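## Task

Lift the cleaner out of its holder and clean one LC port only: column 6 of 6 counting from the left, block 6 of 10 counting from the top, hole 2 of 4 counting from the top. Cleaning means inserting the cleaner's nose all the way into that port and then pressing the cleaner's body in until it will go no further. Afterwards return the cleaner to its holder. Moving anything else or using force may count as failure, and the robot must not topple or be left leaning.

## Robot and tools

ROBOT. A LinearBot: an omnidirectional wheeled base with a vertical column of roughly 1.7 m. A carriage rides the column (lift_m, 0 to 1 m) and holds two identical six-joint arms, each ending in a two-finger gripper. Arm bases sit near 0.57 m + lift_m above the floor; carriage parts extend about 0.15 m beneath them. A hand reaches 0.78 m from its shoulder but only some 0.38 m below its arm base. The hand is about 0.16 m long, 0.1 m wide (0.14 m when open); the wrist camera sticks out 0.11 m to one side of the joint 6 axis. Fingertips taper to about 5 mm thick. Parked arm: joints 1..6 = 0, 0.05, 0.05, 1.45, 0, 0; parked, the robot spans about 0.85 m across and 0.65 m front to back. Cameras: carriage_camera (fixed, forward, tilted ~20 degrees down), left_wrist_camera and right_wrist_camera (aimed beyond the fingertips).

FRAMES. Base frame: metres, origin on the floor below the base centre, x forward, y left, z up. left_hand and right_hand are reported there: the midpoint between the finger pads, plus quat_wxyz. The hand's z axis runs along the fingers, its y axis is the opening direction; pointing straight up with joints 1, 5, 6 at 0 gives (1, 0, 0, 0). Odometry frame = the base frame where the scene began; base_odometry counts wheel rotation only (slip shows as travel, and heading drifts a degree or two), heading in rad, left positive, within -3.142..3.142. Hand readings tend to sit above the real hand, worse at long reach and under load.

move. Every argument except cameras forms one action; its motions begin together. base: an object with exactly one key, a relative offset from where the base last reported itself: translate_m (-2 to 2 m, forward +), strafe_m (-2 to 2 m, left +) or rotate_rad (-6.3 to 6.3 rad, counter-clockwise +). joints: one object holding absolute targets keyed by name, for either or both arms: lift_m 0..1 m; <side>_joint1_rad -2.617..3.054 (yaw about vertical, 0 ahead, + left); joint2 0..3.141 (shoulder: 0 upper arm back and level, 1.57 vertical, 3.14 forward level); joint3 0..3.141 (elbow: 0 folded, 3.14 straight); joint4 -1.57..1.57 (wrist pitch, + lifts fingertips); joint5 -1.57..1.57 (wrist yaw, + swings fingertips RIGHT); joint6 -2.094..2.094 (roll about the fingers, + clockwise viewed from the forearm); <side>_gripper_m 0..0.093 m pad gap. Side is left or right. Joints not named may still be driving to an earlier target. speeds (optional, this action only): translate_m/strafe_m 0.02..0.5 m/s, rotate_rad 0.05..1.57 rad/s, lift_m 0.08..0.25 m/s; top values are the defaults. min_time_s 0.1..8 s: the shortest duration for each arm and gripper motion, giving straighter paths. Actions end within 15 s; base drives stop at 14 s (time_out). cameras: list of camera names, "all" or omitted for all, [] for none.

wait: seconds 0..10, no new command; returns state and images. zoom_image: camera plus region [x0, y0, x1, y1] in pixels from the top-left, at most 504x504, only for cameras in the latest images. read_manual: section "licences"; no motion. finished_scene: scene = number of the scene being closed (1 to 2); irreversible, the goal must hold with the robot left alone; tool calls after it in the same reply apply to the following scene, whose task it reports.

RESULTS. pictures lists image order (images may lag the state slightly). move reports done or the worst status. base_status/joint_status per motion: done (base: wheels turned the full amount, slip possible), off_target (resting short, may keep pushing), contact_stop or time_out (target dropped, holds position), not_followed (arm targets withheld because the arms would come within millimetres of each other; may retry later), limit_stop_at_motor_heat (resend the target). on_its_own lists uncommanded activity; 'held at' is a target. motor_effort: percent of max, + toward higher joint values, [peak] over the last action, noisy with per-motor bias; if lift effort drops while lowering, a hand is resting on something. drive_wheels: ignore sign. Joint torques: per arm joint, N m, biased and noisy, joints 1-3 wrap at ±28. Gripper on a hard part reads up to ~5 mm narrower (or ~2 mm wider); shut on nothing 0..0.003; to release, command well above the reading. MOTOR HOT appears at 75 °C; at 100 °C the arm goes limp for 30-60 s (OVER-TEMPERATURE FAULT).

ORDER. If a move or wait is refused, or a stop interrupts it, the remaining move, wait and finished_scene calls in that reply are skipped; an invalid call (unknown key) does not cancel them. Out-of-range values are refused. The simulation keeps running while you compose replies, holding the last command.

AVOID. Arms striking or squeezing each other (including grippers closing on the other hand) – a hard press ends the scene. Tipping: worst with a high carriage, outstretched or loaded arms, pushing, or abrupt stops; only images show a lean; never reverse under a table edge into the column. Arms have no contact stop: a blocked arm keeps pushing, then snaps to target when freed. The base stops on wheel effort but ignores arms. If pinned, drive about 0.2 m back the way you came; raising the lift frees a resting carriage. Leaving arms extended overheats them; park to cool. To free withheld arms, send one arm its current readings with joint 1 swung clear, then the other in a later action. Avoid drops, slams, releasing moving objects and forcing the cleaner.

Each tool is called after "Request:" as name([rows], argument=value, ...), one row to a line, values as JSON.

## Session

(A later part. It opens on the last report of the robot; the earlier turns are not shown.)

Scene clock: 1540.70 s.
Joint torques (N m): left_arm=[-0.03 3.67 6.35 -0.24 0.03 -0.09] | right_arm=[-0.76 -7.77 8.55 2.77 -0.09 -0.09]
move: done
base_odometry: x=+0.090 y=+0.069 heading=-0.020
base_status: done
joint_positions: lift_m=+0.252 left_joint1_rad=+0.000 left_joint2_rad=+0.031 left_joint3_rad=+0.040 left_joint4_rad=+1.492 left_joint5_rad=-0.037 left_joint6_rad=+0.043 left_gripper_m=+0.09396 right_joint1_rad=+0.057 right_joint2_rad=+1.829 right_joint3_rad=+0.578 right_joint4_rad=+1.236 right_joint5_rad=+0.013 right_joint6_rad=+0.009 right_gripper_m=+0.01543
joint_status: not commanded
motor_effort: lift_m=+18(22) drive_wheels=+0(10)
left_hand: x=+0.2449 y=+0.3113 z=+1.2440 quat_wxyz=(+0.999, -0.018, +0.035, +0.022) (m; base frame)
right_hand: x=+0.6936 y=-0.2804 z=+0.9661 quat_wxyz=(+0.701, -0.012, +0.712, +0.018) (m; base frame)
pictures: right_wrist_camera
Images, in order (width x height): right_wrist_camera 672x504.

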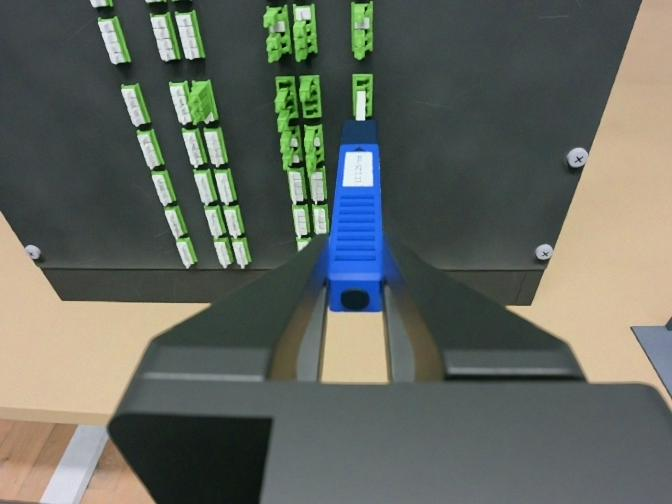

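Request:
move(base={"strafe_m": 0.0007}, speeds={"strafe_m": 0.02, "lift_m": 0.08}, joints={"lift_m": 0.251}, cameras=["right_wrist_camera"])

Request:
zoom_image(camera="right_wrist_camera", region=[330, 50, 400, 120])

Request:
move(base={"translate_m": 0.0015}, speeds={"translate_m": 0.02}, cameras=["right_wrist_camera"])

Request:
zoom_image(camera="right_wrist_camera", region=[330, 50, 400, 120])

Request:
zoom_image(camera="right_wrist_camera", region=[350, 72, 374, 96])

Scene clock: 1548.50 s.
Joint torques (N m): left_arm=[-0.01 3.73 6.34 -0.24 0.02 -0.08] | right_arm=[-0.66 -7.77 8.54 2.75 -0.09 -0.09]
move: done
base_odometry: x=+0.090 y=+0.069 heading=-0.021
base_status: done
joint_positions: lift_m=+0.251 left_joint1_rad=+0.000 left_joint2_rad=+0.031 left_joint3_rad=+0.040 left_joint4_rad=+1.492 left_joint5_rad=-0.037 left_joint6_rad=+0.043 left_gripper_m=+0.09396 right_joint1_rad=+0.057 right_joint2_rad=+1.829 right_joint3_rad=+0.578 right_joint4_rad=+1.236 right_joint5_rad=+0.013 right_joint6_rad=+0.009 right_gripper_m=+0.01543
joint_status: all done
motor_effort: lift_m=+19(21) drive_wheels=+4(6)
left_hand: x=+0.2449 y=+0.3113 z=+1.2436 quat_wxyz=(+0.999, -0.018, +0.035, +0.022) (m; base frame)
right_hand: x=+0.6936 y=-0.2804 z=+0.9659 quat_wxyz=(+0.702, -0.012, +0.712, +0.018) (m; base frame)
pictures: right_wrist_camera
Images, in order (width x height): right_wrist_camera 672x504.

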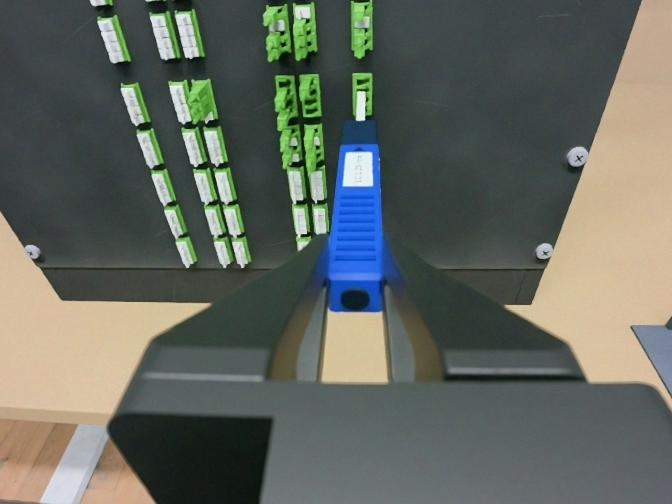

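Scaled by 7.200 from the camera's 672x504 image, which has a finer 960x720 frame.

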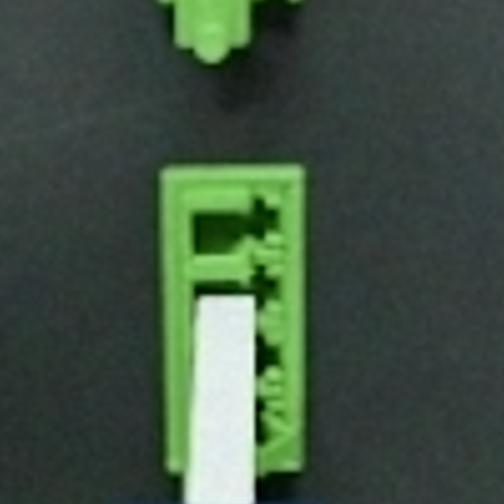

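Scene clock: 1549.17 s.
Joint torques (N m): left_arm=[0.06 3.74 6.35 -0.23 0.04 -0.08] | right_arm=[-0.69 -7.83 8.51 2.75 -0.09 -0.1]
move: done
base_odometry: x=+0.091 y=+0.069 heading=-0.021
base_status: done
joint_positions: lift_m=+0.251 left_joint1_rad=+0.000 left_joint2_rad=+0.031 left_joint3_rad=+0.040 left_joint4_rad=+1.491 left_joint5_rad=-0.037 left_joint6_rad=+0.043 left_gripper_m=+0.09396 right_joint1_rad=+0.057 right_joint2_rad=+1.829 right_joint3_rad=+0.578 right_joint4_rad=+1.237 right_joint5_rad=+0.013 right_joint6_rad=+0.009 right_gripper_m=+0.01543
joint_status: not commanded
motor_effort: lift_m=+17(21) drive_wheels=+3(8)
left_hand: x=+0.2451 y=+0.3113 z=+1.2436 quat_wxyz=(+0.999, -0.018, +0.036, +0.022) (m; base frame)
right_hand: x=+0.6936 y=-0.2804 z=+0.9660 quat_wxyz=(+0.702, -0.012, +0.712, +0.018) (m; base frame)
pictures: right_wrist_camera
Images, in order (width x height): right_wrist_camera 672x504.

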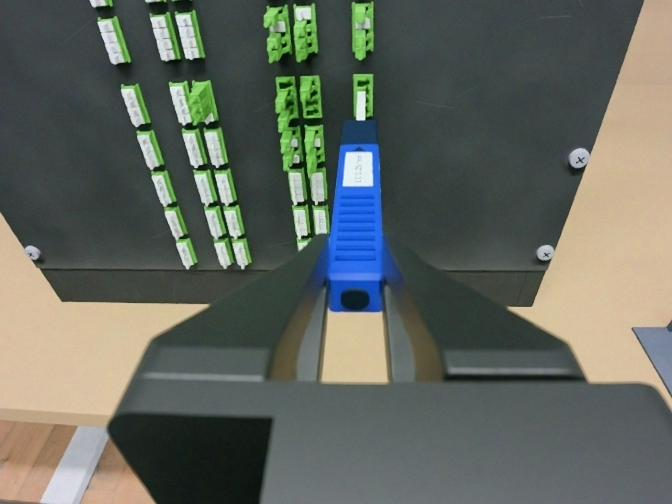

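Scaled by 7.200 from the camera's 672x504 image, which has a finer 960x720 frame.

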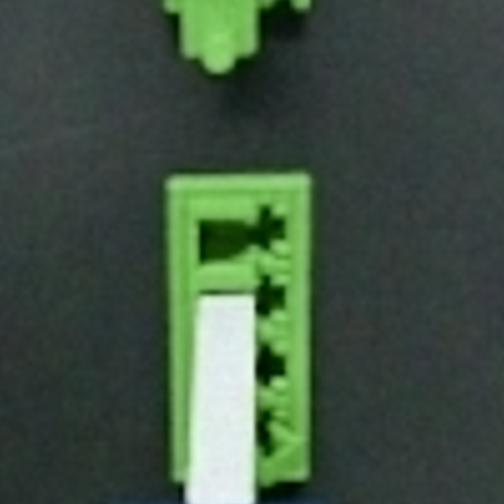

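Scaled by 21.000 from the camera's 672x504 image, which has a finer 960x720 frame.

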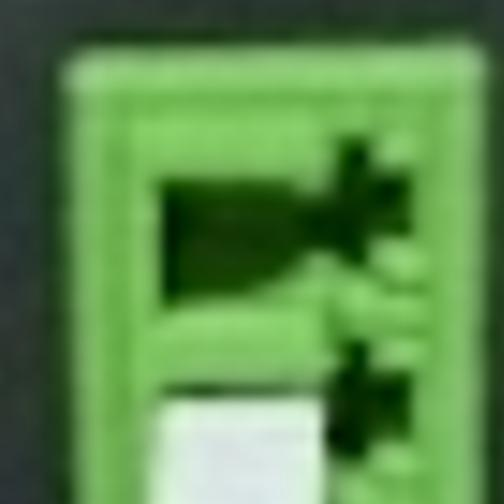

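Request:
move(base={"translate_m": 0.001}, speeds={"translate_m": 0.02, "lift_m": 0.08}, joints={"lift_m": 0.2506}, cameras=["right_wrist_camera"])

Request:
zoom_image(camera="right_wrist_camera", region=[350, 72, 374, 96])

Request:
move(base={"translate_m": 0.001}, speeds={"translate_m": 0.02}, cameras=["right_wrist_camera"])

Request:
zoom_image(camera="right_wrist_camera", region=[350, 72, 374, 96])

Request:
zoom_image(camera="right_wrist_camera", region=[330, 60, 400, 130])

Scene clock: 1557.37 s.
Joint torques (N m): left_arm=[-0.05 3.67 6.35 -0.21 0.03 -0.1] | right_arm=[-0.7 -7.75 8.53 2.76 -0.09 -0.09]
move: done
base_odometry: x=+0.092 y=+0.069 heading=-0.021
base_status: done
joint_positions: lift_m=+0.251 left_joint1_rad=+0.000 left_joint2_rad=+0.031 left_joint3_rad=+0.040 left_joint4_rad=+1.491 left_joint5_rad=-0.037 left_joint6_rad=+0.043 left_gripper_m=+0.09396 right_joint1_rad=+0.057 right_joint2_rad=+1.829 right_joint3_rad=+0.578 right_joint4_rad=+1.236 right_joint5_rad=+0.013 right_joint6_rad=+0.009 right_gripper_m=+0.01543
joint_status: all done
motor_effort: lift_m=+18(20) drive_wheels=-1(10)
left_hand: x=+0.2452 y=+0.3113 z=+1.2432 quat_wxyz=(+0.999, -0.018, +0.036, +0.022) (m; base frame)
right_hand: x=+0.6936 y=-0.2804 z=+0.9655 quat_wxyz=(+0.702, -0.012, +0.712, +0.018) (m; base frame)
pictures: right_wrist_camera
Images, in order (width x height): right_wrist_camera 672x504.

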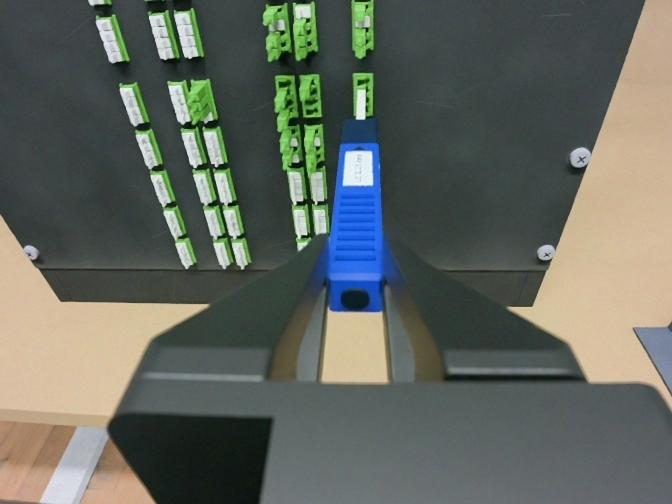

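Scaled by 21.000 from the camera's 672x504 image, which has a finer 960x720 frame.

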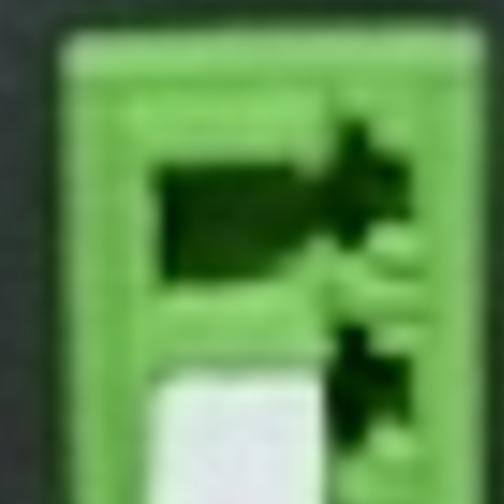

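Scene clock: 1558.00 s.
Joint torques (N m): left_arm=[-0.01 3.62 6.31 -0.22 0.03 -0.08] | right_arm=[-0.72 -7.76 8.53 2.75 -0.09 -0.1]
move: done
base_odometry: x=+0.093 y=+0.069 heading=-0.021
base_status: done
joint_positions: lift_m=+0.251 left_joint1_rad=+0.000 left_joint2_rad=+0.031 left_joint3_rad=+0.040 left_joint4_rad=+1.491 left_joint5_rad=-0.037 left_joint6_rad=+0.043 left_gripper_m=+0.09396 right_joint1_rad=+0.057 right_joint2_rad=+1.829 right_joint3_rad=+0.578 right_joint4_rad=+1.237 right_joint5_rad=+0.013 right_joint6_rad=+0.009 right_gripper_m=+0.01543
joint_status: not commanded
motor_effort: lift_m=+20(21) drive_wheels=+3(9)
left_hand: x=+0.2452 y=+0.3113 z=+1.2432 quat_wxyz=(+0.999, -0.018, +0.036, +0.022) (m; base frame)
right_hand: x=+0.6936 y=-0.2804 z=+0.9657 quat_wxyz=(+0.702, -0.012, +0.712, +0.019) (m; base frame)
pictures: right_wrist_camera
Images, in order (width x height): right_wrist_camera 672x504.

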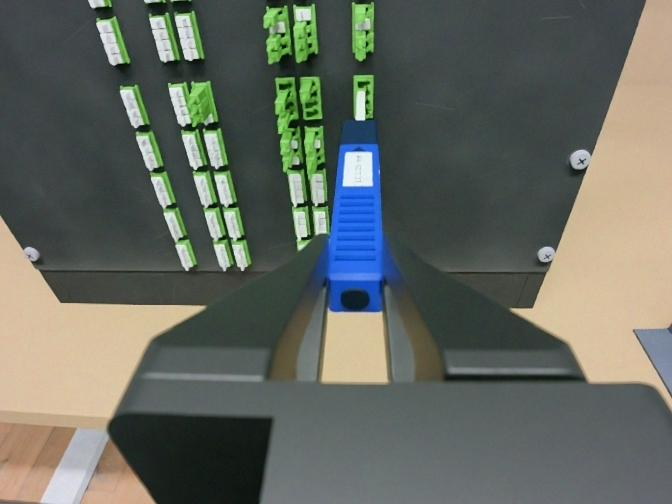

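Scaled by 21.000 from the camera's 672x504 image, which has a finer 960x720 frame.

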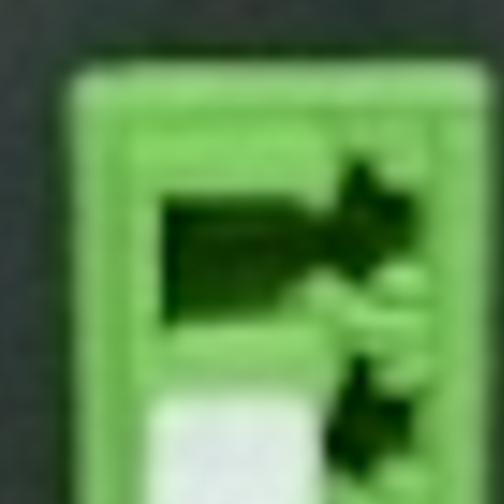

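Scaled by 7.200 from the camera's 672x504 image, which has a finer 960x720 frame.

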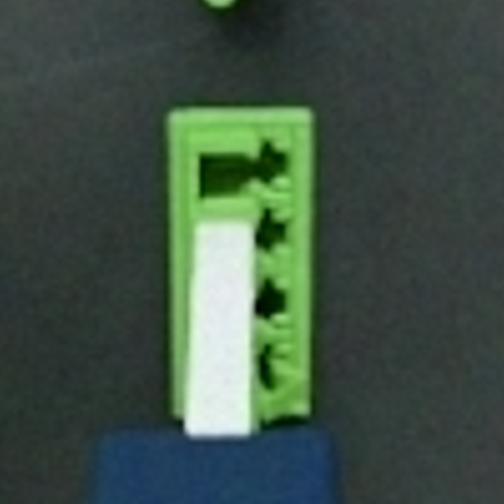

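Request:
wait(seconds=0.3, cameras=["right_wrist_camera"])

Request:
zoom_image(camera="right_wrist_camera", region=[350, 72, 374, 96])

Scene clock: 1563.47 s.
Joint torques (N m): left_arm=[0.01 3.7 6.32 -0.21 0.02 -0.08] | right_arm=[-0.73 -7.79 8.55 2.76 -0.09 -0.09]
base_odometry: x=+0.093 y=+0.069 heading=-0.021
base_status: done
joint_positions: lift_m=+0.251 left_joint1_rad=+0.000 left_joint2_rad=+0.031 left_joint3_rad=+0.040 left_joint4_rad=+1.491 left_joint5_rad=-0.037 left_joint6_rad=+0.043 left_gripper_m=+0.09396 right_joint1_rad=+0.057 right_joint2_rad=+1.829 right_joint3_rad=+0.578 right_joint4_rad=+1.237 right_joint5_rad=+0.013 right_joint6_rad=+0.009 right_gripper_m=+0.01543
joint_status: not commanded
motor_effort: lift_m=+19(21) drive_wheels=+1(9)
left_hand: x=+0.2452 y=+0.3113 z=+1.2432 quat_wxyz=(+0.999, -0.018, +0.036, +0.022) (m; base frame)
right_hand: x=+0.6936 y=-0.2804 z=+0.9657 quat_wxyz=(+0.702, -0.012, +0.712, +0.019) (m; base frame)
wait: 0.30 s; at rest from the start
pictures: right_wrist_camera
Images, in order (width x height): right_wrist_camera 672x504.

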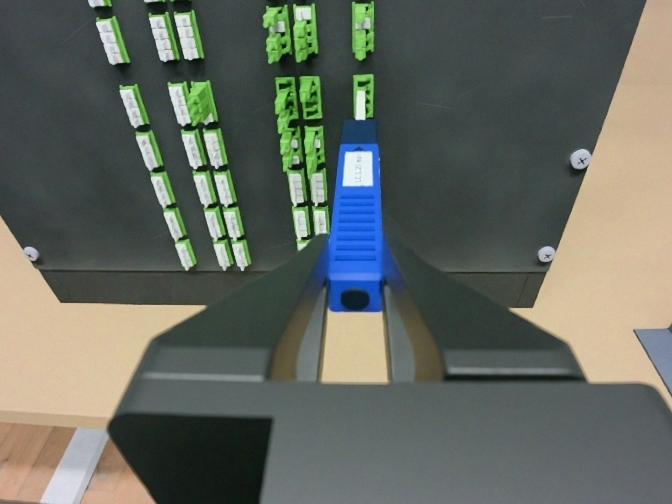

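Scaled by 21.000 from the camera's 672x504 image, which has a finer 960x720 frame.

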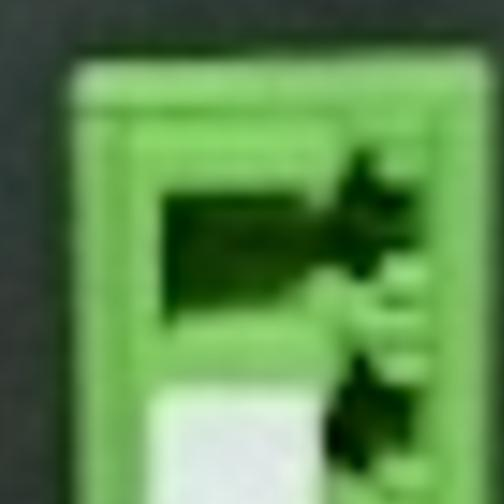

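Request:
move(base={"translate_m": -0.002}, speeds={"translate_m": 0.02, "lift_m": 0.08}, joints={"lift_m": 0.2500}, cameras=[])

Request:
move(base={"strafe_m": -0.0004}, speeds={"strafe_m": 0.02}, cameras=["right_wrist_camera"])

Request:
wait(seconds=0.3, cameras=["right_wrist_camera"])

Request:
zoom_image(camera="right_wrist_camera", region=[350, 72, 374, 96])

Scene clock: 1570.93 s.
Joint torques (N m): left_arm=[-0.02 3.75 6.39 -0.24 0.02 -0.08] | right_arm=[-0.69 -7.77 8.57 2.76 -0.09 -0.09]
move: done
base_odometry: x=+0.091 y=+0.069 heading=-0.021
base_status: done
joint_positions: lift_m=+0.250 left_joint1_rad=+0.000 left_joint2_rad=+0.031 left_joint3_rad=+0.040 left_joint4_rad=+1.491 left_joint5_rad=-0.037 left_joint6_rad=+0.043 left_gripper_m=+0.09396 right_joint1_rad=+0.057 right_joint2_rad=+1.829 right_joint3_rad=+0.578 right_joint4_rad=+1.237 right_joint5_rad=+0.013 right_joint6_rad=+0.009 right_gripper_m=+0.01543
joint_status: all done
motor_effort: lift_m=+20(21) drive_wheels=+1(6)
left_hand: x=+0.2451 y=+0.3113 z=+1.2426 quat_wxyz=(+0.999, -0.018, +0.036, +0.022) (m; base frame)
right_hand: x=+0.6936 y=-0.2804 z=+0.9650 quat_wxyz=(+0.702, -0.012, +0.712, +0.018) (m; base frame)
pictures: none
No camera images: "cameras" was empty.

Scene clock: 1571.33 s.
Joint torques (N m): left_arm=[0.08 3.66 6.37 -0.25 0.03 -0.09] | right_arm=[-0.7 -7.76 8.55 2.76 -0.09 -0.09]
move: done
base_odometry: x=+0.091 y=+0.069 heading=-0.021
base_status: done
joint_positions: lift_m=+0.250 left_joint1_rad=+0.000 left_joint2_rad=+0.031 left_joint3_rad=+0.040 left_joint4_rad=+1.491 left_joint5_rad=-0.037 left_joint6_rad=+0.043 left_gripper_m=+0.09396 right_joint1_rad=+0.057 right_joint2_rad=+1.829 right_joint3_rad=+0.578 right_joint4_rad=+1.237 right_joint5_rad=+0.014 right_joint6_rad=+0.009 right_gripper_m=+0.01543
joint_status: not commanded
motor_effort: lift_m=+19(21) drive_wheels=+1(2)
left_hand: x=+0.2451 y=+0.3113 z=+1.2426 quat_wxyz=(+0.999, -0.018, +0.036, +0.022) (m; base frame)
right_hand: x=+0.6936 y=-0.2807 z=+0.9650 quat_wxyz=(+0.702, -0.012, +0.712, +0.018) (m; base frame)
pictures: right_wrist_camera
Images, in order (width x height): right_wrist_camera 672x504.

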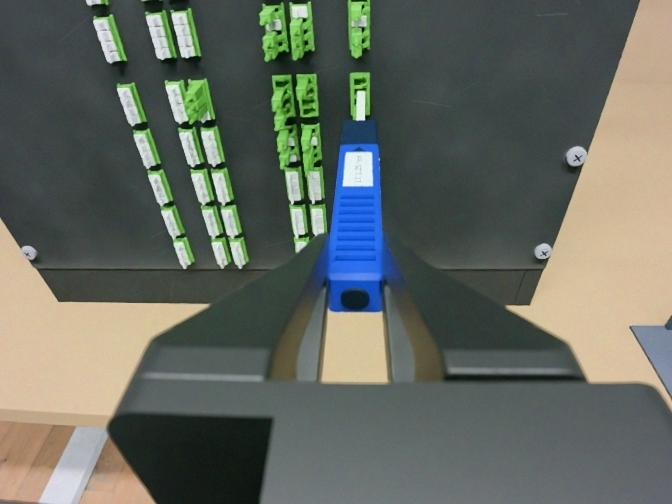

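Scene clock: 1571.63 s.
Joint torques (N m): left_arm=[0.03 3.63 6.34 -0.24 0.04 -0.09] | right_arm=[-0.65 -7.77 8.55 2.77 -0.09 -0.09]
base_odometry: x=+0.091 y=+0.069 heading=-0.021
base_status: done
joint_positions: lift_m=+0.250 left_joint1_rad=+0.000 left_joint2_rad=+0.031 left_joint3_rad=+0.040 left_joint4_rad=+1.491 left_joint5_rad=-0.038 left_joint6_rad=+0.043 left_gripper_m=+0.09396 right_joint1_rad=+0.057 right_joint2_rad=+1.829 right_joint3_rad=+0.578 right_joint4_rad=+1.237 right_joint5_rad=+0.014 right_joint6_rad=+0.009 right_gripper_m=+0.01543
joint_status: not commanded
motor_effort: lift_m=+18(21) drive_wheels=+0(2)
left_hand: x=+0.2451 y=+0.3113 z=+1.2426 quat_wxyz=(+0.999, -0.018, +0.036, +0.022) (m; base frame)
right_hand: x=+0.6936 y=-0.2807 z=+0.9650 quat_wxyz=(+0.702, -0.012, +0.712, +0.018) (m; base frame)
wait: 0.30 s; at rest by 0.27 s
pictures: right_wrist_camera
Images, in order (width x height): right_wrist_camera 672x504.

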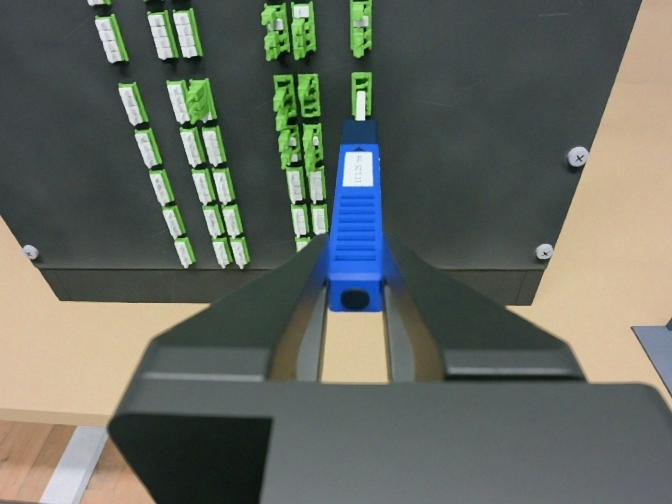

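Scaled by 21.000 from the camera's 672x504 image, which has a finer 960x720 frame.

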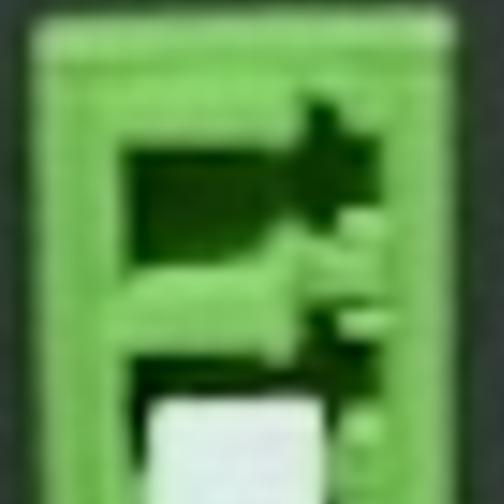

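Request:
move(base={"strafe_m": 0.0009}, speeds={"strafe_m": 0.02, "lift_m": 0.08}, joints={"lift_m": 0.2504}, cameras=[])

Request:
wait(seconds=0.4, cameras=["right_wrist_camera"])

Request:
zoom_image(camera="right_wrist_camera", region=[350, 72, 374, 96])

Scene clock: 1579.03 s.
Joint torques (N m): left_arm=[-0.01 3.66 6.37 -0.23 0.02 -0.08] | right_arm=[-0.69 -7.77 8.53 2.77 -0.1 -0.09]
move: done
base_odometry: x=+0.091 y=+0.069 heading=-0.021
base_status: done
joint_positions: lift_m=+0.250 left_joint1_rad=+0.000 left_joint2_rad=+0.031 left_joint3_rad=+0.040 left_joint4_rad=+1.491 left_joint5_rad=-0.038 left_joint6_rad=+0.043 left_gripper_m=+0.09396 right_joint1_rad=+0.057 right_joint2_rad=+1.829 right_joint3_rad=+0.578 right_joint4_rad=+1.237 right_joint5_rad=+0.014 right_joint6_rad=+0.009 right_gripper_m=+0.01543
joint_status: all done
motor_effort: lift_m=+23(23) drive_wheels=+4(5)
left_hand: x=+0.2451 y=+0.3113 z=+1.2426 quat_wxyz=(+0.999, -0.018, +0.036, +0.022) (m; base frame)
right_hand: x=+0.6936 y=-0.2807 z=+0.9651 quat_wxyz=(+0.702, -0.012, +0.712, +0.018) (m; base frame)
pictures: none
No camera images: "cameras" was empty.

Scene clock: 1579.43 s.
Joint torques (N m): left_arm=[-0.01 3.66 6.34 -0.23 0.02 -0.08] | right_arm=[-0.69 -7.77 8.54 2.76 -0.1 -0.09]
base_odometry: x=+0.091 y=+0.069 heading=-0.021
base_status: done
joint_positions: lift_m=+0.250 left_joint1_rad=+0.000 left_joint2_rad=+0.031 left_joint3_rad=+0.040 left_joint4_rad=+1.491 left_joint5_rad=-0.038 left_joint6_rad=+0.043 left_gripper_m=+0.09396 right_joint1_rad=+0.057 right_joint2_rad=+1.829 right_joint3_rad=+0.578 right_joint4_rad=+1.237 right_joint5_rad=+0.014 right_joint6_rad=+0.009 right_gripper_m=+0.01543
joint_status: all done
motor_effort: lift_m=+21(23) drive_wheels=+4(5)
left_hand: x=+0.2451 y=+0.3113 z=+1.2426 quat_wxyz=(+0.999, -0.018, +0.036, +0.022) (m; base frame)
right_hand: x=+0.6936 y=-0.2807 z=+0.9651 quat_wxyz=(+0.702, -0.012, +0.712, +0.018) (m; base frame)
wait: 0.40 s; at rest by 0.27 s
pictures: right_wrist_camera
Images, in order (width x height): right_wrist_camera 672x504.

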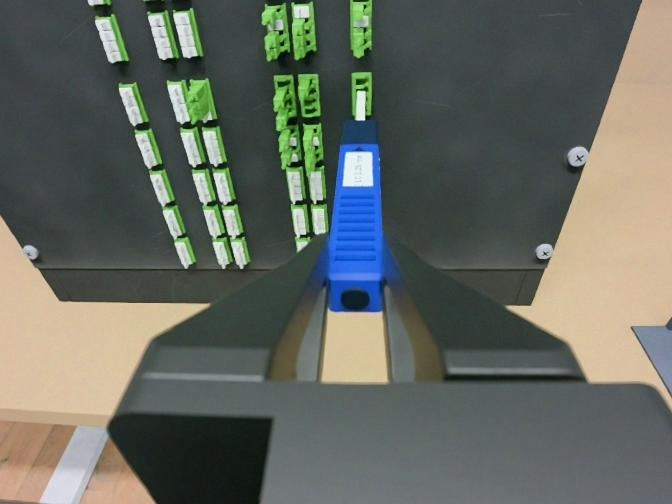

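Scaled by 21.000 from the camera's 672x504 image, which has a finer 960x720 frame.

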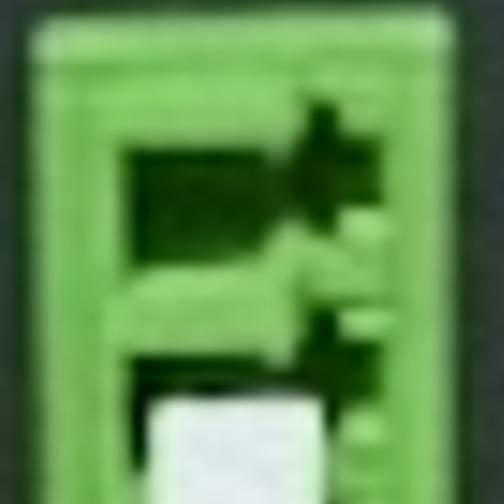

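Request:
move(base={"strafe_m": 0.0014}, speeds={"strafe_m": 0.02, "lift_m": 0.08}, joints={"lift_m": 0.2507}, cameras=[])

Request:
wait(seconds=0.4, cameras=["right_wrist_camera"])

Request:
zoom_image(camera="right_wrist_camera", region=[350, 72, 374, 96])

Scene clock: 1586.10 s.
Joint torques (N m): left_arm=[0.06 3.59 6.34 -0.22 0.02 -0.08] | right_arm=[-0.72 -7.77 8.54 2.76 -0.11 -0.1]
move: done
base_odometry: x=+0.091 y=+0.070 heading=-0.022
base_status: done
joint_positions: lift_m=+0.250 left_joint1_rad=+0.000 left_joint2_rad=+0.031 left_joint3_rad=+0.040 left_joint4_rad=+1.491 left_joint5_rad=-0.038 left_joint6_rad=+0.043 left_gripper_m=+0.09396 right_joint1_rad=+0.057 right_joint2_rad=+1.829 right_joint3_rad=+0.578 right_joint4_rad=+1.237 right_joint5_rad=+0.014 right_joint6_rad=+0.009 right_gripper_m=+0.01543
joint_status: all done
motor_effort: lift_m=+25(27) drive_wheels=+6(8)
left_hand: x=+0.2450 y=+0.3113 z=+1.2426 quat_wxyz=(+0.999, -0.018, +0.036, +0.022) (m; base frame)
right_hand: x=+0.6937 y=-0.2808 z=+0.9651 quat_wxyz=(+0.702, -0.012, +0.712, +0.018) (m; base frame)
pictures: none
No camera images: "cameras" was empty.

Scene clock: 1586.50 s.
Joint torques (N m): left_arm=[-0.05 3.67 6.35 -0.23 0.02 -0.08] | right_arm=[-0.68 -7.77 8.54 2.75 -0.1 -0.09]
base_odometry: x=+0.091 y=+0.070 heading=-0.022
base_status: done
joint_positions: lift_m=+0.250 left_joint1_rad=+0.000 left_joint2_rad=+0.031 left_joint3_rad=+0.040 left_joint4_rad=+1.491 left_joint5_rad=-0.038 left_joint6_rad=+0.043 left_gripper_m=+0.09396 right_joint1_rad=+0.057 right_joint2_rad=+1.829 right_joint3_rad=+0.578 right_joint4_rad=+1.237 right_joint5_rad=+0.014 right_joint6_rad=+0.009 right_gripper_m=+0.01543
joint_status: all done
motor_effort: lift_m=+26(27) drive_wheels=+5(8)
left_hand: x=+0.2450 y=+0.3113 z=+1.2426 quat_wxyz=(+0.999, -0.018, +0.036, +0.022) (m; base frame)
right_hand: x=+0.6937 y=-0.2808 z=+0.9651 quat_wxyz=(+0.702, -0.012, +0.712, +0.018) (m; base frame)
wait: 0.40 s; at rest by 0.27 s
pictures: right_wrist_camera
Images, in order (width x height): right_wrist_camera 672x504.

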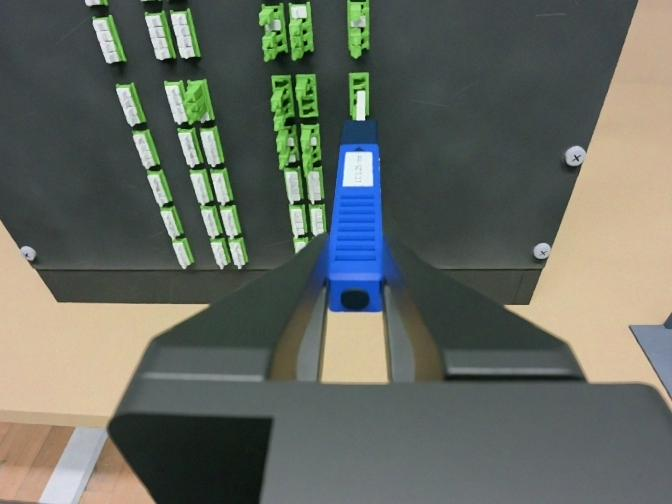

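Scaled by 21.000 from the camera's 672x504 image, which has a finer 960x720 frame.

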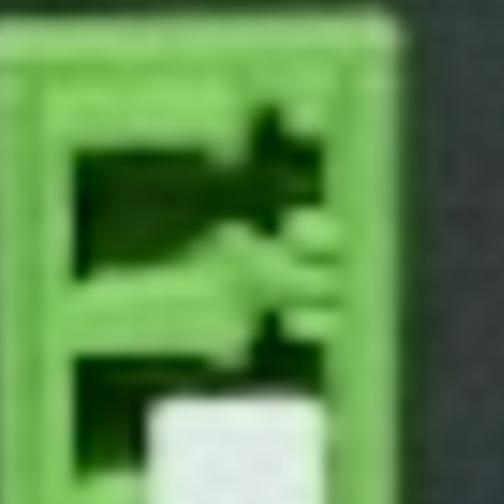

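Request:
move(base={"rotate_rad": 0.003}, speeds={"rotate_rad": 0.05}, cameras=[])

Request:
wait(seconds=0.4, cameras=["right_wrist_camera"])

Request:
zoom_image(camera="right_wrist_camera", region=[350, 72, 374, 96])

Scene clock: 1593.17 s.
Joint torques (N m): left_arm=[-0.02 3.63 6.32 -0.25 0.02 -0.09] | right_arm=[-0.7 -7.76 8.55 2.76 -0.1 -0.09]
move: done
base_odometry: x=+0.091 y=+0.070 heading=-0.020
base_status: done
joint_positions: lift_m=+0.250 left_joint1_rad=+0.000 left_joint2_rad=+0.031 left_joint3_rad=+0.040 left_joint4_rad=+1.492 left_joint5_rad=-0.038 left_joint6_rad=+0.043 left_gripper_m=+0.09396 right_joint1_rad=+0.057 right_joint2_rad=+1.829 right_joint3_rad=+0.578 right_joint4_rad=+1.237 right_joint5_rad=+0.014 right_joint6_rad=+0.009 right_gripper_m=+0.01543
joint_status: not commanded
motor_effort: lift_m=+26(26) drive_wheels=+8(8)
left_hand: x=+0.2450 y=+0.3113 z=+1.2426 quat_wxyz=(+0.999, -0.018, +0.036, +0.022) (m; base frame)
right_hand: x=+0.6936 y=-0.2806 z=+0.9651 quat_wxyz=(+0.702, -0.012, +0.712, +0.018) (m; base frame)
pictures: none
No camera images: "cameras" was empty.

Scene clock: 1593.57 s.
Joint torques (N m): left_arm=[-0.02 3.62 6.27 -0.23 0.02 -0.09] | right_arm=[-0.73 -7.77 8.55 2.75 -0.1 -0.09]
base_odometry: x=+0.091 y=+0.070 heading=-0.020
base_status: done
joint_positions: lift_m=+0.250 left_joint1_rad=+0.000 left_joint2_rad=+0.031 left_joint3_rad=+0.040 left_joint4_rad=+1.492 left_joint5_rad=-0.038 left_joint6_rad=+0.043 left_gripper_m=+0.09396 right_joint1_rad=+0.057 right_joint2_rad=+1.829 right_joint3_rad=+0.578 right_joint4_rad=+1.237 right_joint5_rad=+0.014 right_joint6_rad=+0.009 right_gripper_m=+0.01543
joint_status: not commanded
motor_effort: lift_m=+23(26) drive_wheels=+7(8)
left_hand: x=+0.2450 y=+0.3113 z=+1.2426 quat_wxyz=(+0.999, -0.018, +0.036, +0.022) (m; base frame)
right_hand: x=+0.6936 y=-0.2806 z=+0.9651 quat_wxyz=(+0.702, -0.012, +0.712, +0.018) (m; base frame)
wait: 0.40 s; at rest by 0.27 s
pictures: right_wrist_camera
Images, in order (width x height): right_wrist_camera 672x504.

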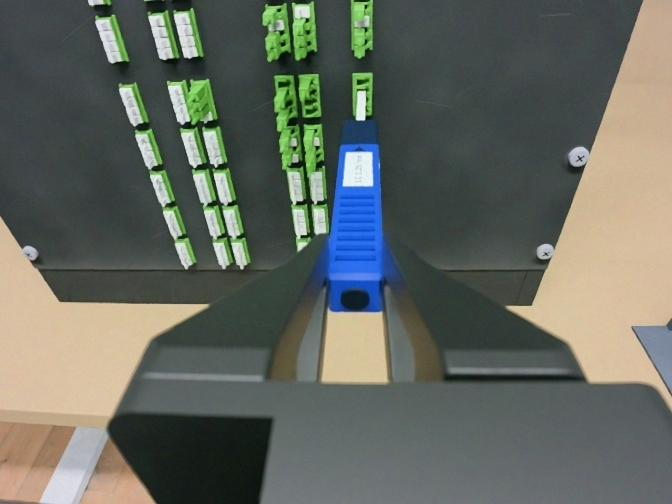

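Scaled by 21.000 from the camera's 672x504 image, which has a finer 960x720 frame.

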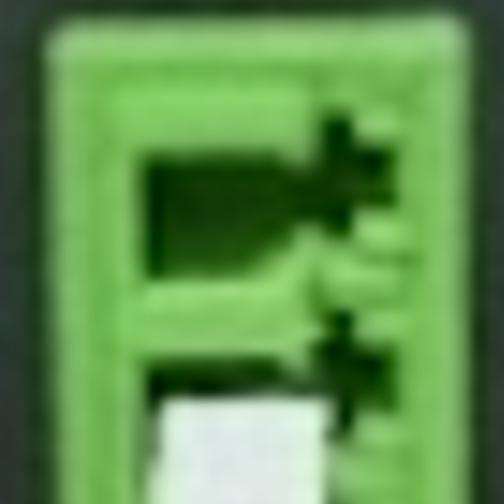

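Request:
move(base={"translate_m": 0.0015}, speeds={"translate_m": 0.02}, joints={"right_joint1_rad": 0.0585}, cameras=[])

Request:
wait(seconds=0.4, cameras=["right_wrist_camera"])

Request:
zoom_image(camera="right_wrist_camera", region=[350, 72, 374, 96])

Scene clock: 1599.77 s.
Joint torques (N m): left_arm=[-0.05 3.66 6.32 -0.23 0.04 -0.08] | right_arm=[-0.53 -7.76 8.59 2.75 -0.1 -0.09]
move: done
base_odometry: x=+0.093 y=+0.070 heading=-0.021
base_status: done
joint_positions: lift_m=+0.250 left_joint1_rad=+0.000 left_joint2_rad=+0.031 left_joint3_rad=+0.040 left_joint4_rad=+1.491 left_joint5_rad=-0.038 left_joint6_rad=+0.043 left_gripper_m=+0.09396 right_joint1_rad=+0.057 right_joint2_rad=+1.829 right_joint3_rad=+0.578 right_joint4_rad=+1.237 right_joint5_rad=+0.014 right_joint6_rad=+0.009 right_gripper_m=+0.01543
joint_status: all done
motor_effort: lift_m=+24(27) drive_wheels=+5(13)
left_hand: x=+0.2451 y=+0.3113 z=+1.2426 quat_wxyz=(+0.999, -0.018, +0.036, +0.022) (m; base frame)
right_hand: x=+0.6936 y=-0.2806 z=+0.9652 quat_wxyz=(+0.702, -0.012, +0.712, +0.018) (m; base frame)
pictures: none
No camera images: "cameras" was empty.

Scene clock: 1600.17 s.
Joint torques (N m): left_arm=[-0.05 3.64 6.32 -0.21 0.01 -0.1] | right_arm=[-0.5 -7.77 8.57 2.75 -0.1 -0.09]
base_odometry: x=+0.093 y=+0.070 heading=-0.021
base_status: done
joint_positions: lift_m=+0.250 left_joint1_rad=+0.000 left_joint2_rad=+0.031 left_joint3_rad=+0.040 left_joint4_rad=+1.491 left_joint5_rad=-0.038 left_joint6_rad=+0.043 left_gripper_m=+0.09396 right_joint1_rad=+0.057 right_joint2_rad=+1.829 right_joint3_rad=+0.578 right_joint4_rad=+1.237 right_joint5_rad=+0.014 right_joint6_rad=+0.009 right_gripper_m=+0.01543
joint_status: all done
motor_effort: lift_m=+24(27) drive_wheels=+5(13)
left_hand: x=+0.2451 y=+0.3113 z=+1.2426 quat_wxyz=(+0.999, -0.018, +0.036, +0.022) (m; base frame)
right_hand: x=+0.6936 y=-0.2806 z=+0.9652 quat_wxyz=(+0.702, -0.012, +0.712, +0.018) (m; base frame)
wait: 0.40 s; at rest by 0.27 s
pictures: right_wrist_camera
Images, in order (width x height): right_wrist_camera 672x504.

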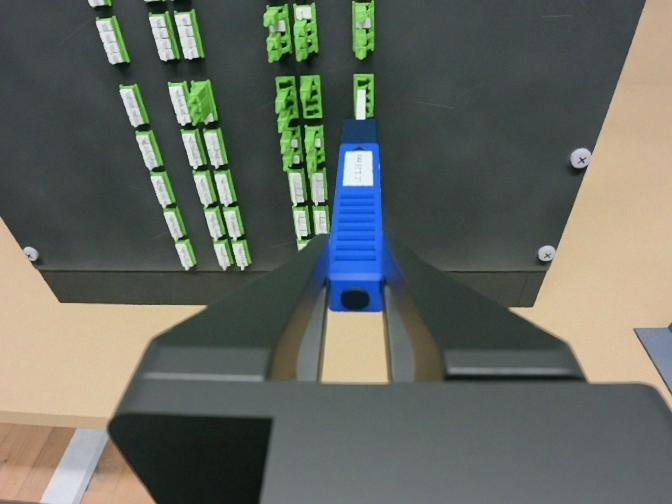

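Scaled by 21.000 from the camera's 672x504 image, which has a finer 960x720 frame.

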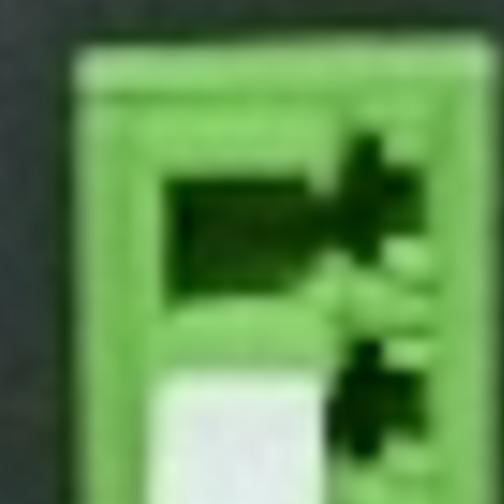

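Request:
move(base={"translate_m": -0.05}, speeds={"translate_m": 0.2}, cameras=["carriage_camera", "right_wrist_camera"])

Request:
zoom_image(camera="carriage_camera", region=[404, 236, 440, 272])

Request:
zoom_image(camera="carriage_camera", region=[415, 250, 439, 274])

Request:
zoom_image(camera="right_wrist_camera", region=[340, 40, 390, 90])

Scene clock: 1608.67 s.
Joint torques (N m): left_arm=[-0.02 3.62 6.41 -0.21 0.03 -0.1] | right_arm=[-0.53 -7.76 8.55 2.74 -0.1 -0.09]
move: done
base_odometry: x=+0.043 y=+0.071 heading=-0.021
base_status: done
joint_positions: lift_m=+0.250 left_joint1_rad=+0.000 left_joint2_rad=+0.031 left_joint3_rad=+0.040 left_joint4_rad=+1.491 left_joint5_rad=-0.038 left_joint6_rad=+0.043 left_gripper_m=+0.09396 right_joint1_rad=+0.057 right_joint2_rad=+1.829 right_joint3_rad=+0.578 right_joint4_rad=+1.237 right_joint5_rad=+0.014 right_joint6_rad=+0.009 right_gripper_m=+0.01543
joint_status: not commanded
motor_effort: lift_m=+24(28) drive_wheels=+5(12)
left_hand: x=+0.2450 y=+0.3113 z=+1.2426 quat_wxyz=(+0.999, -0.018, +0.036, +0.022) (m; base frame)
right_hand: x=+0.6936 y=-0.2806 z=+0.9652 quat_wxyz=(+0.702, -0.012, +0.712, +0.018) (m; base frame)
pictures: carriage_camera, right_wrist_camera
Images, in order (width x height): carriage_camera 672x504, right_wrist_camera 672x504.

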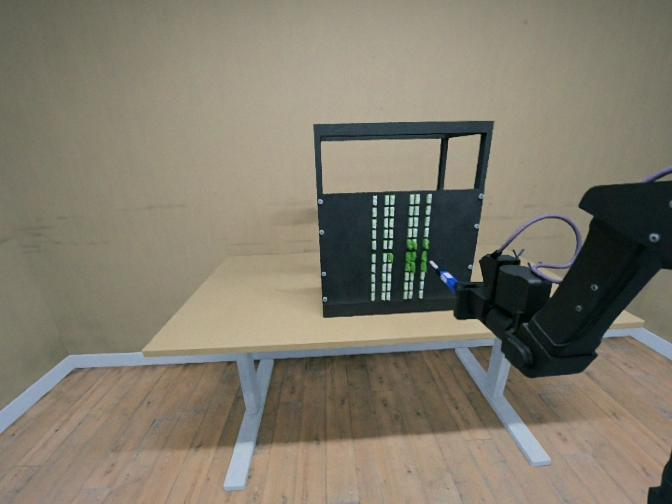

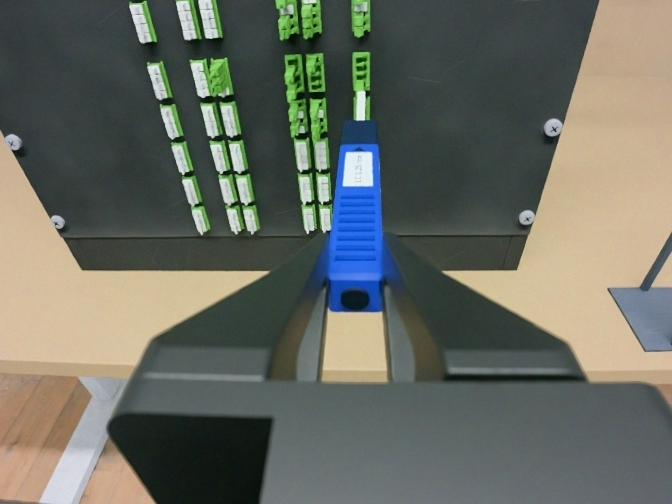

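Scaled by 14.000 from the camera's 672x504 image, which has a finer 960x720 frame.

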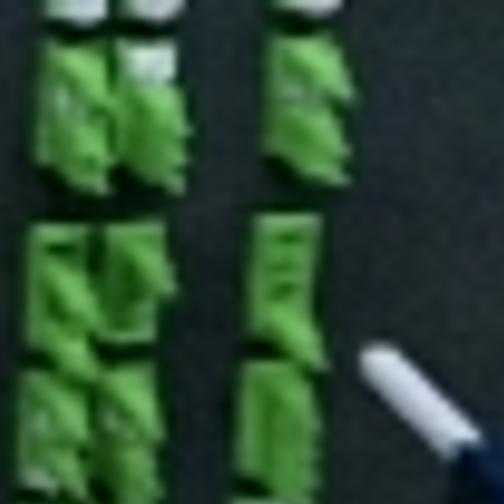

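Scaled by 21.000 from the camera's 672x504 image, which has a finer 960x720 frame.

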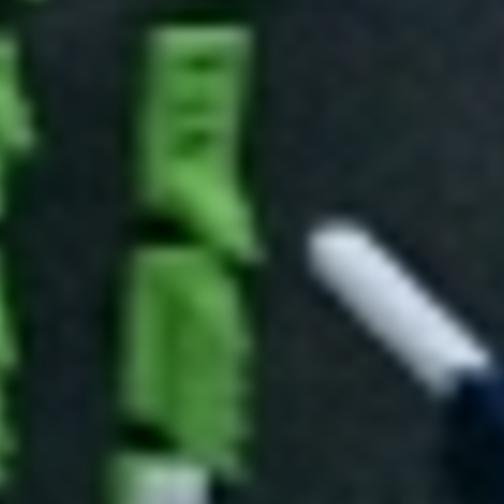

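Scaled by 10.080 from the camera's 672x504 image, which has a finer 960x720 frame.

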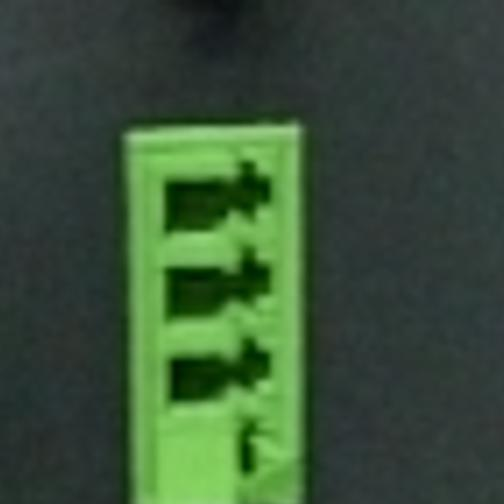

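Request:
move(cameras=["right_wrist_camera"])

Scene clock: 1633.97 s.
Joint torques (N m): left_arm=[-0.01 3.74 6.3 -0.23 0.02 -0.08] | right_arm=[-0.54 -7.77 8.57 2.75 -0.1 -0.09]
base_odometry: x=+0.043 y=+0.071 heading=-0.021
base_status: done
joint_positions: lift_m=+0.250 left_joint1_rad=+0.000 left_joint2_rad=+0.031 left_joint3_rad=+0.040 left_joint4_rad=+1.491 left_joint5_rad=-0.038 left_joint6_rad=+0.043 left_gripper_m=+0.09396 right_joint1_rad=+0.057 right_joint2_rad=+1.829 right_joint3_rad=+0.578 right_joint4_rad=+1.237 right_joint5_rad=+0.014 right_joint6_rad=+0.009 right_gripper_m=+0.01543
joint_status: not commanded
motor_effort: lift_m=+23(28) drive_wheels=+2(12)
left_hand: x=+0.2450 y=+0.3113 z=+1.2426 quat_wxyz=(+0.999, -0.018, +0.036, +0.022) (m; base frame)
right_hand: x=+0.6936 y=-0.2806 z=+0.9652 quat_wxyz=(+0.702, -0.012, +0.712, +0.018) (m; base frame)
pictures: right_wrist_camera
Images, in order (width x height): right_wrist_camera 672x504.

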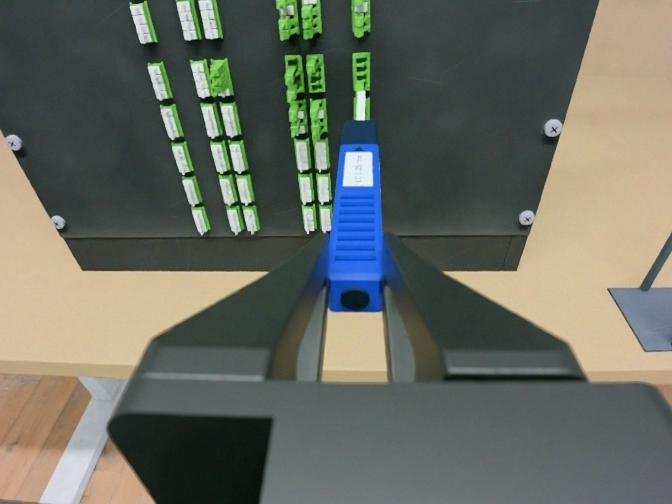

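Request:
zoom_image(camera="right_wrist_camera", region=[280, 40, 400, 130])

Request:
zoom_image(camera="right_wrist_camera", region=[340, 46, 388, 82])

Request:
zoom_image(camera="right_wrist_camera", region=[340, 70, 388, 106])

Scaled by 4.200 from the camera's 672x504 image, which has a finer 960x720 frame.

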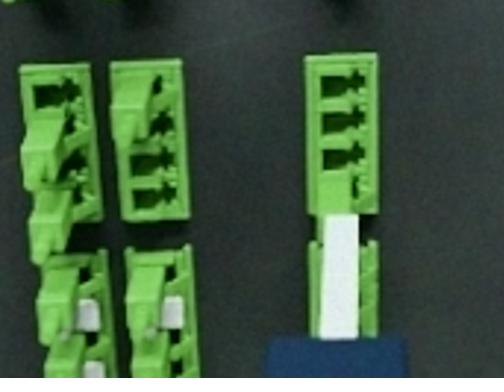

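Scaled by 10.500 from the camera's 672x504 image, which has a finer 960x720 frame.

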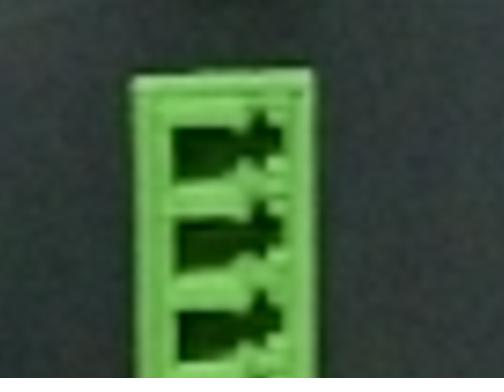

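Scaled by 10.500 from the camera's 672x504 image, which has a finer 960x720 frame.

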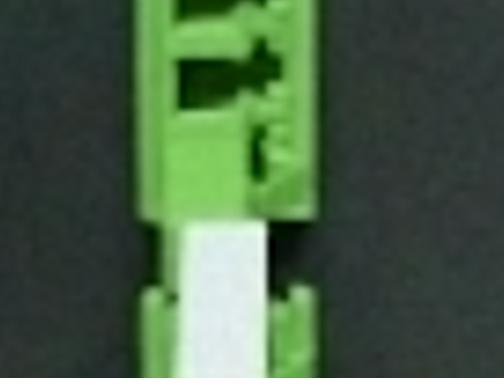

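Request:
zoom_image(camera="right_wrist_camera", region=[350, 52, 374, 70])

Request:
zoom_image(camera="right_wrist_camera", region=[350, 84, 374, 102])

Scaled by 21.000 from the camera's 672x504 image, which has a finer 960x720 frame.

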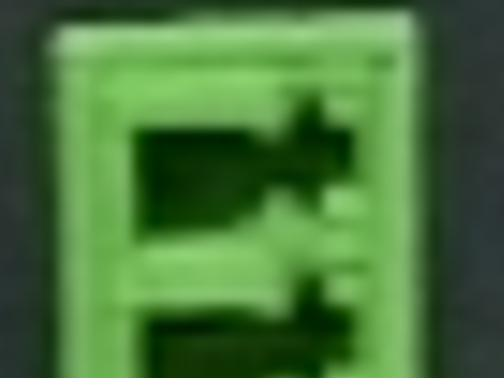

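Scaled by 21.000 from the camera's 672x504 image, which has a finer 960x720 frame.

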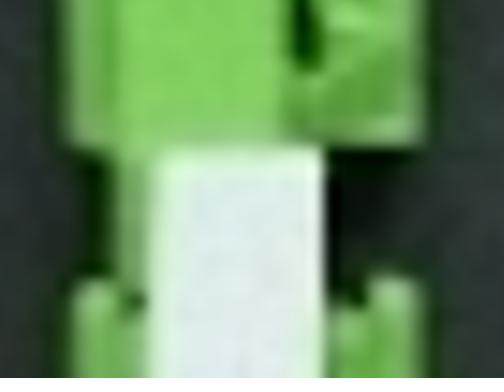

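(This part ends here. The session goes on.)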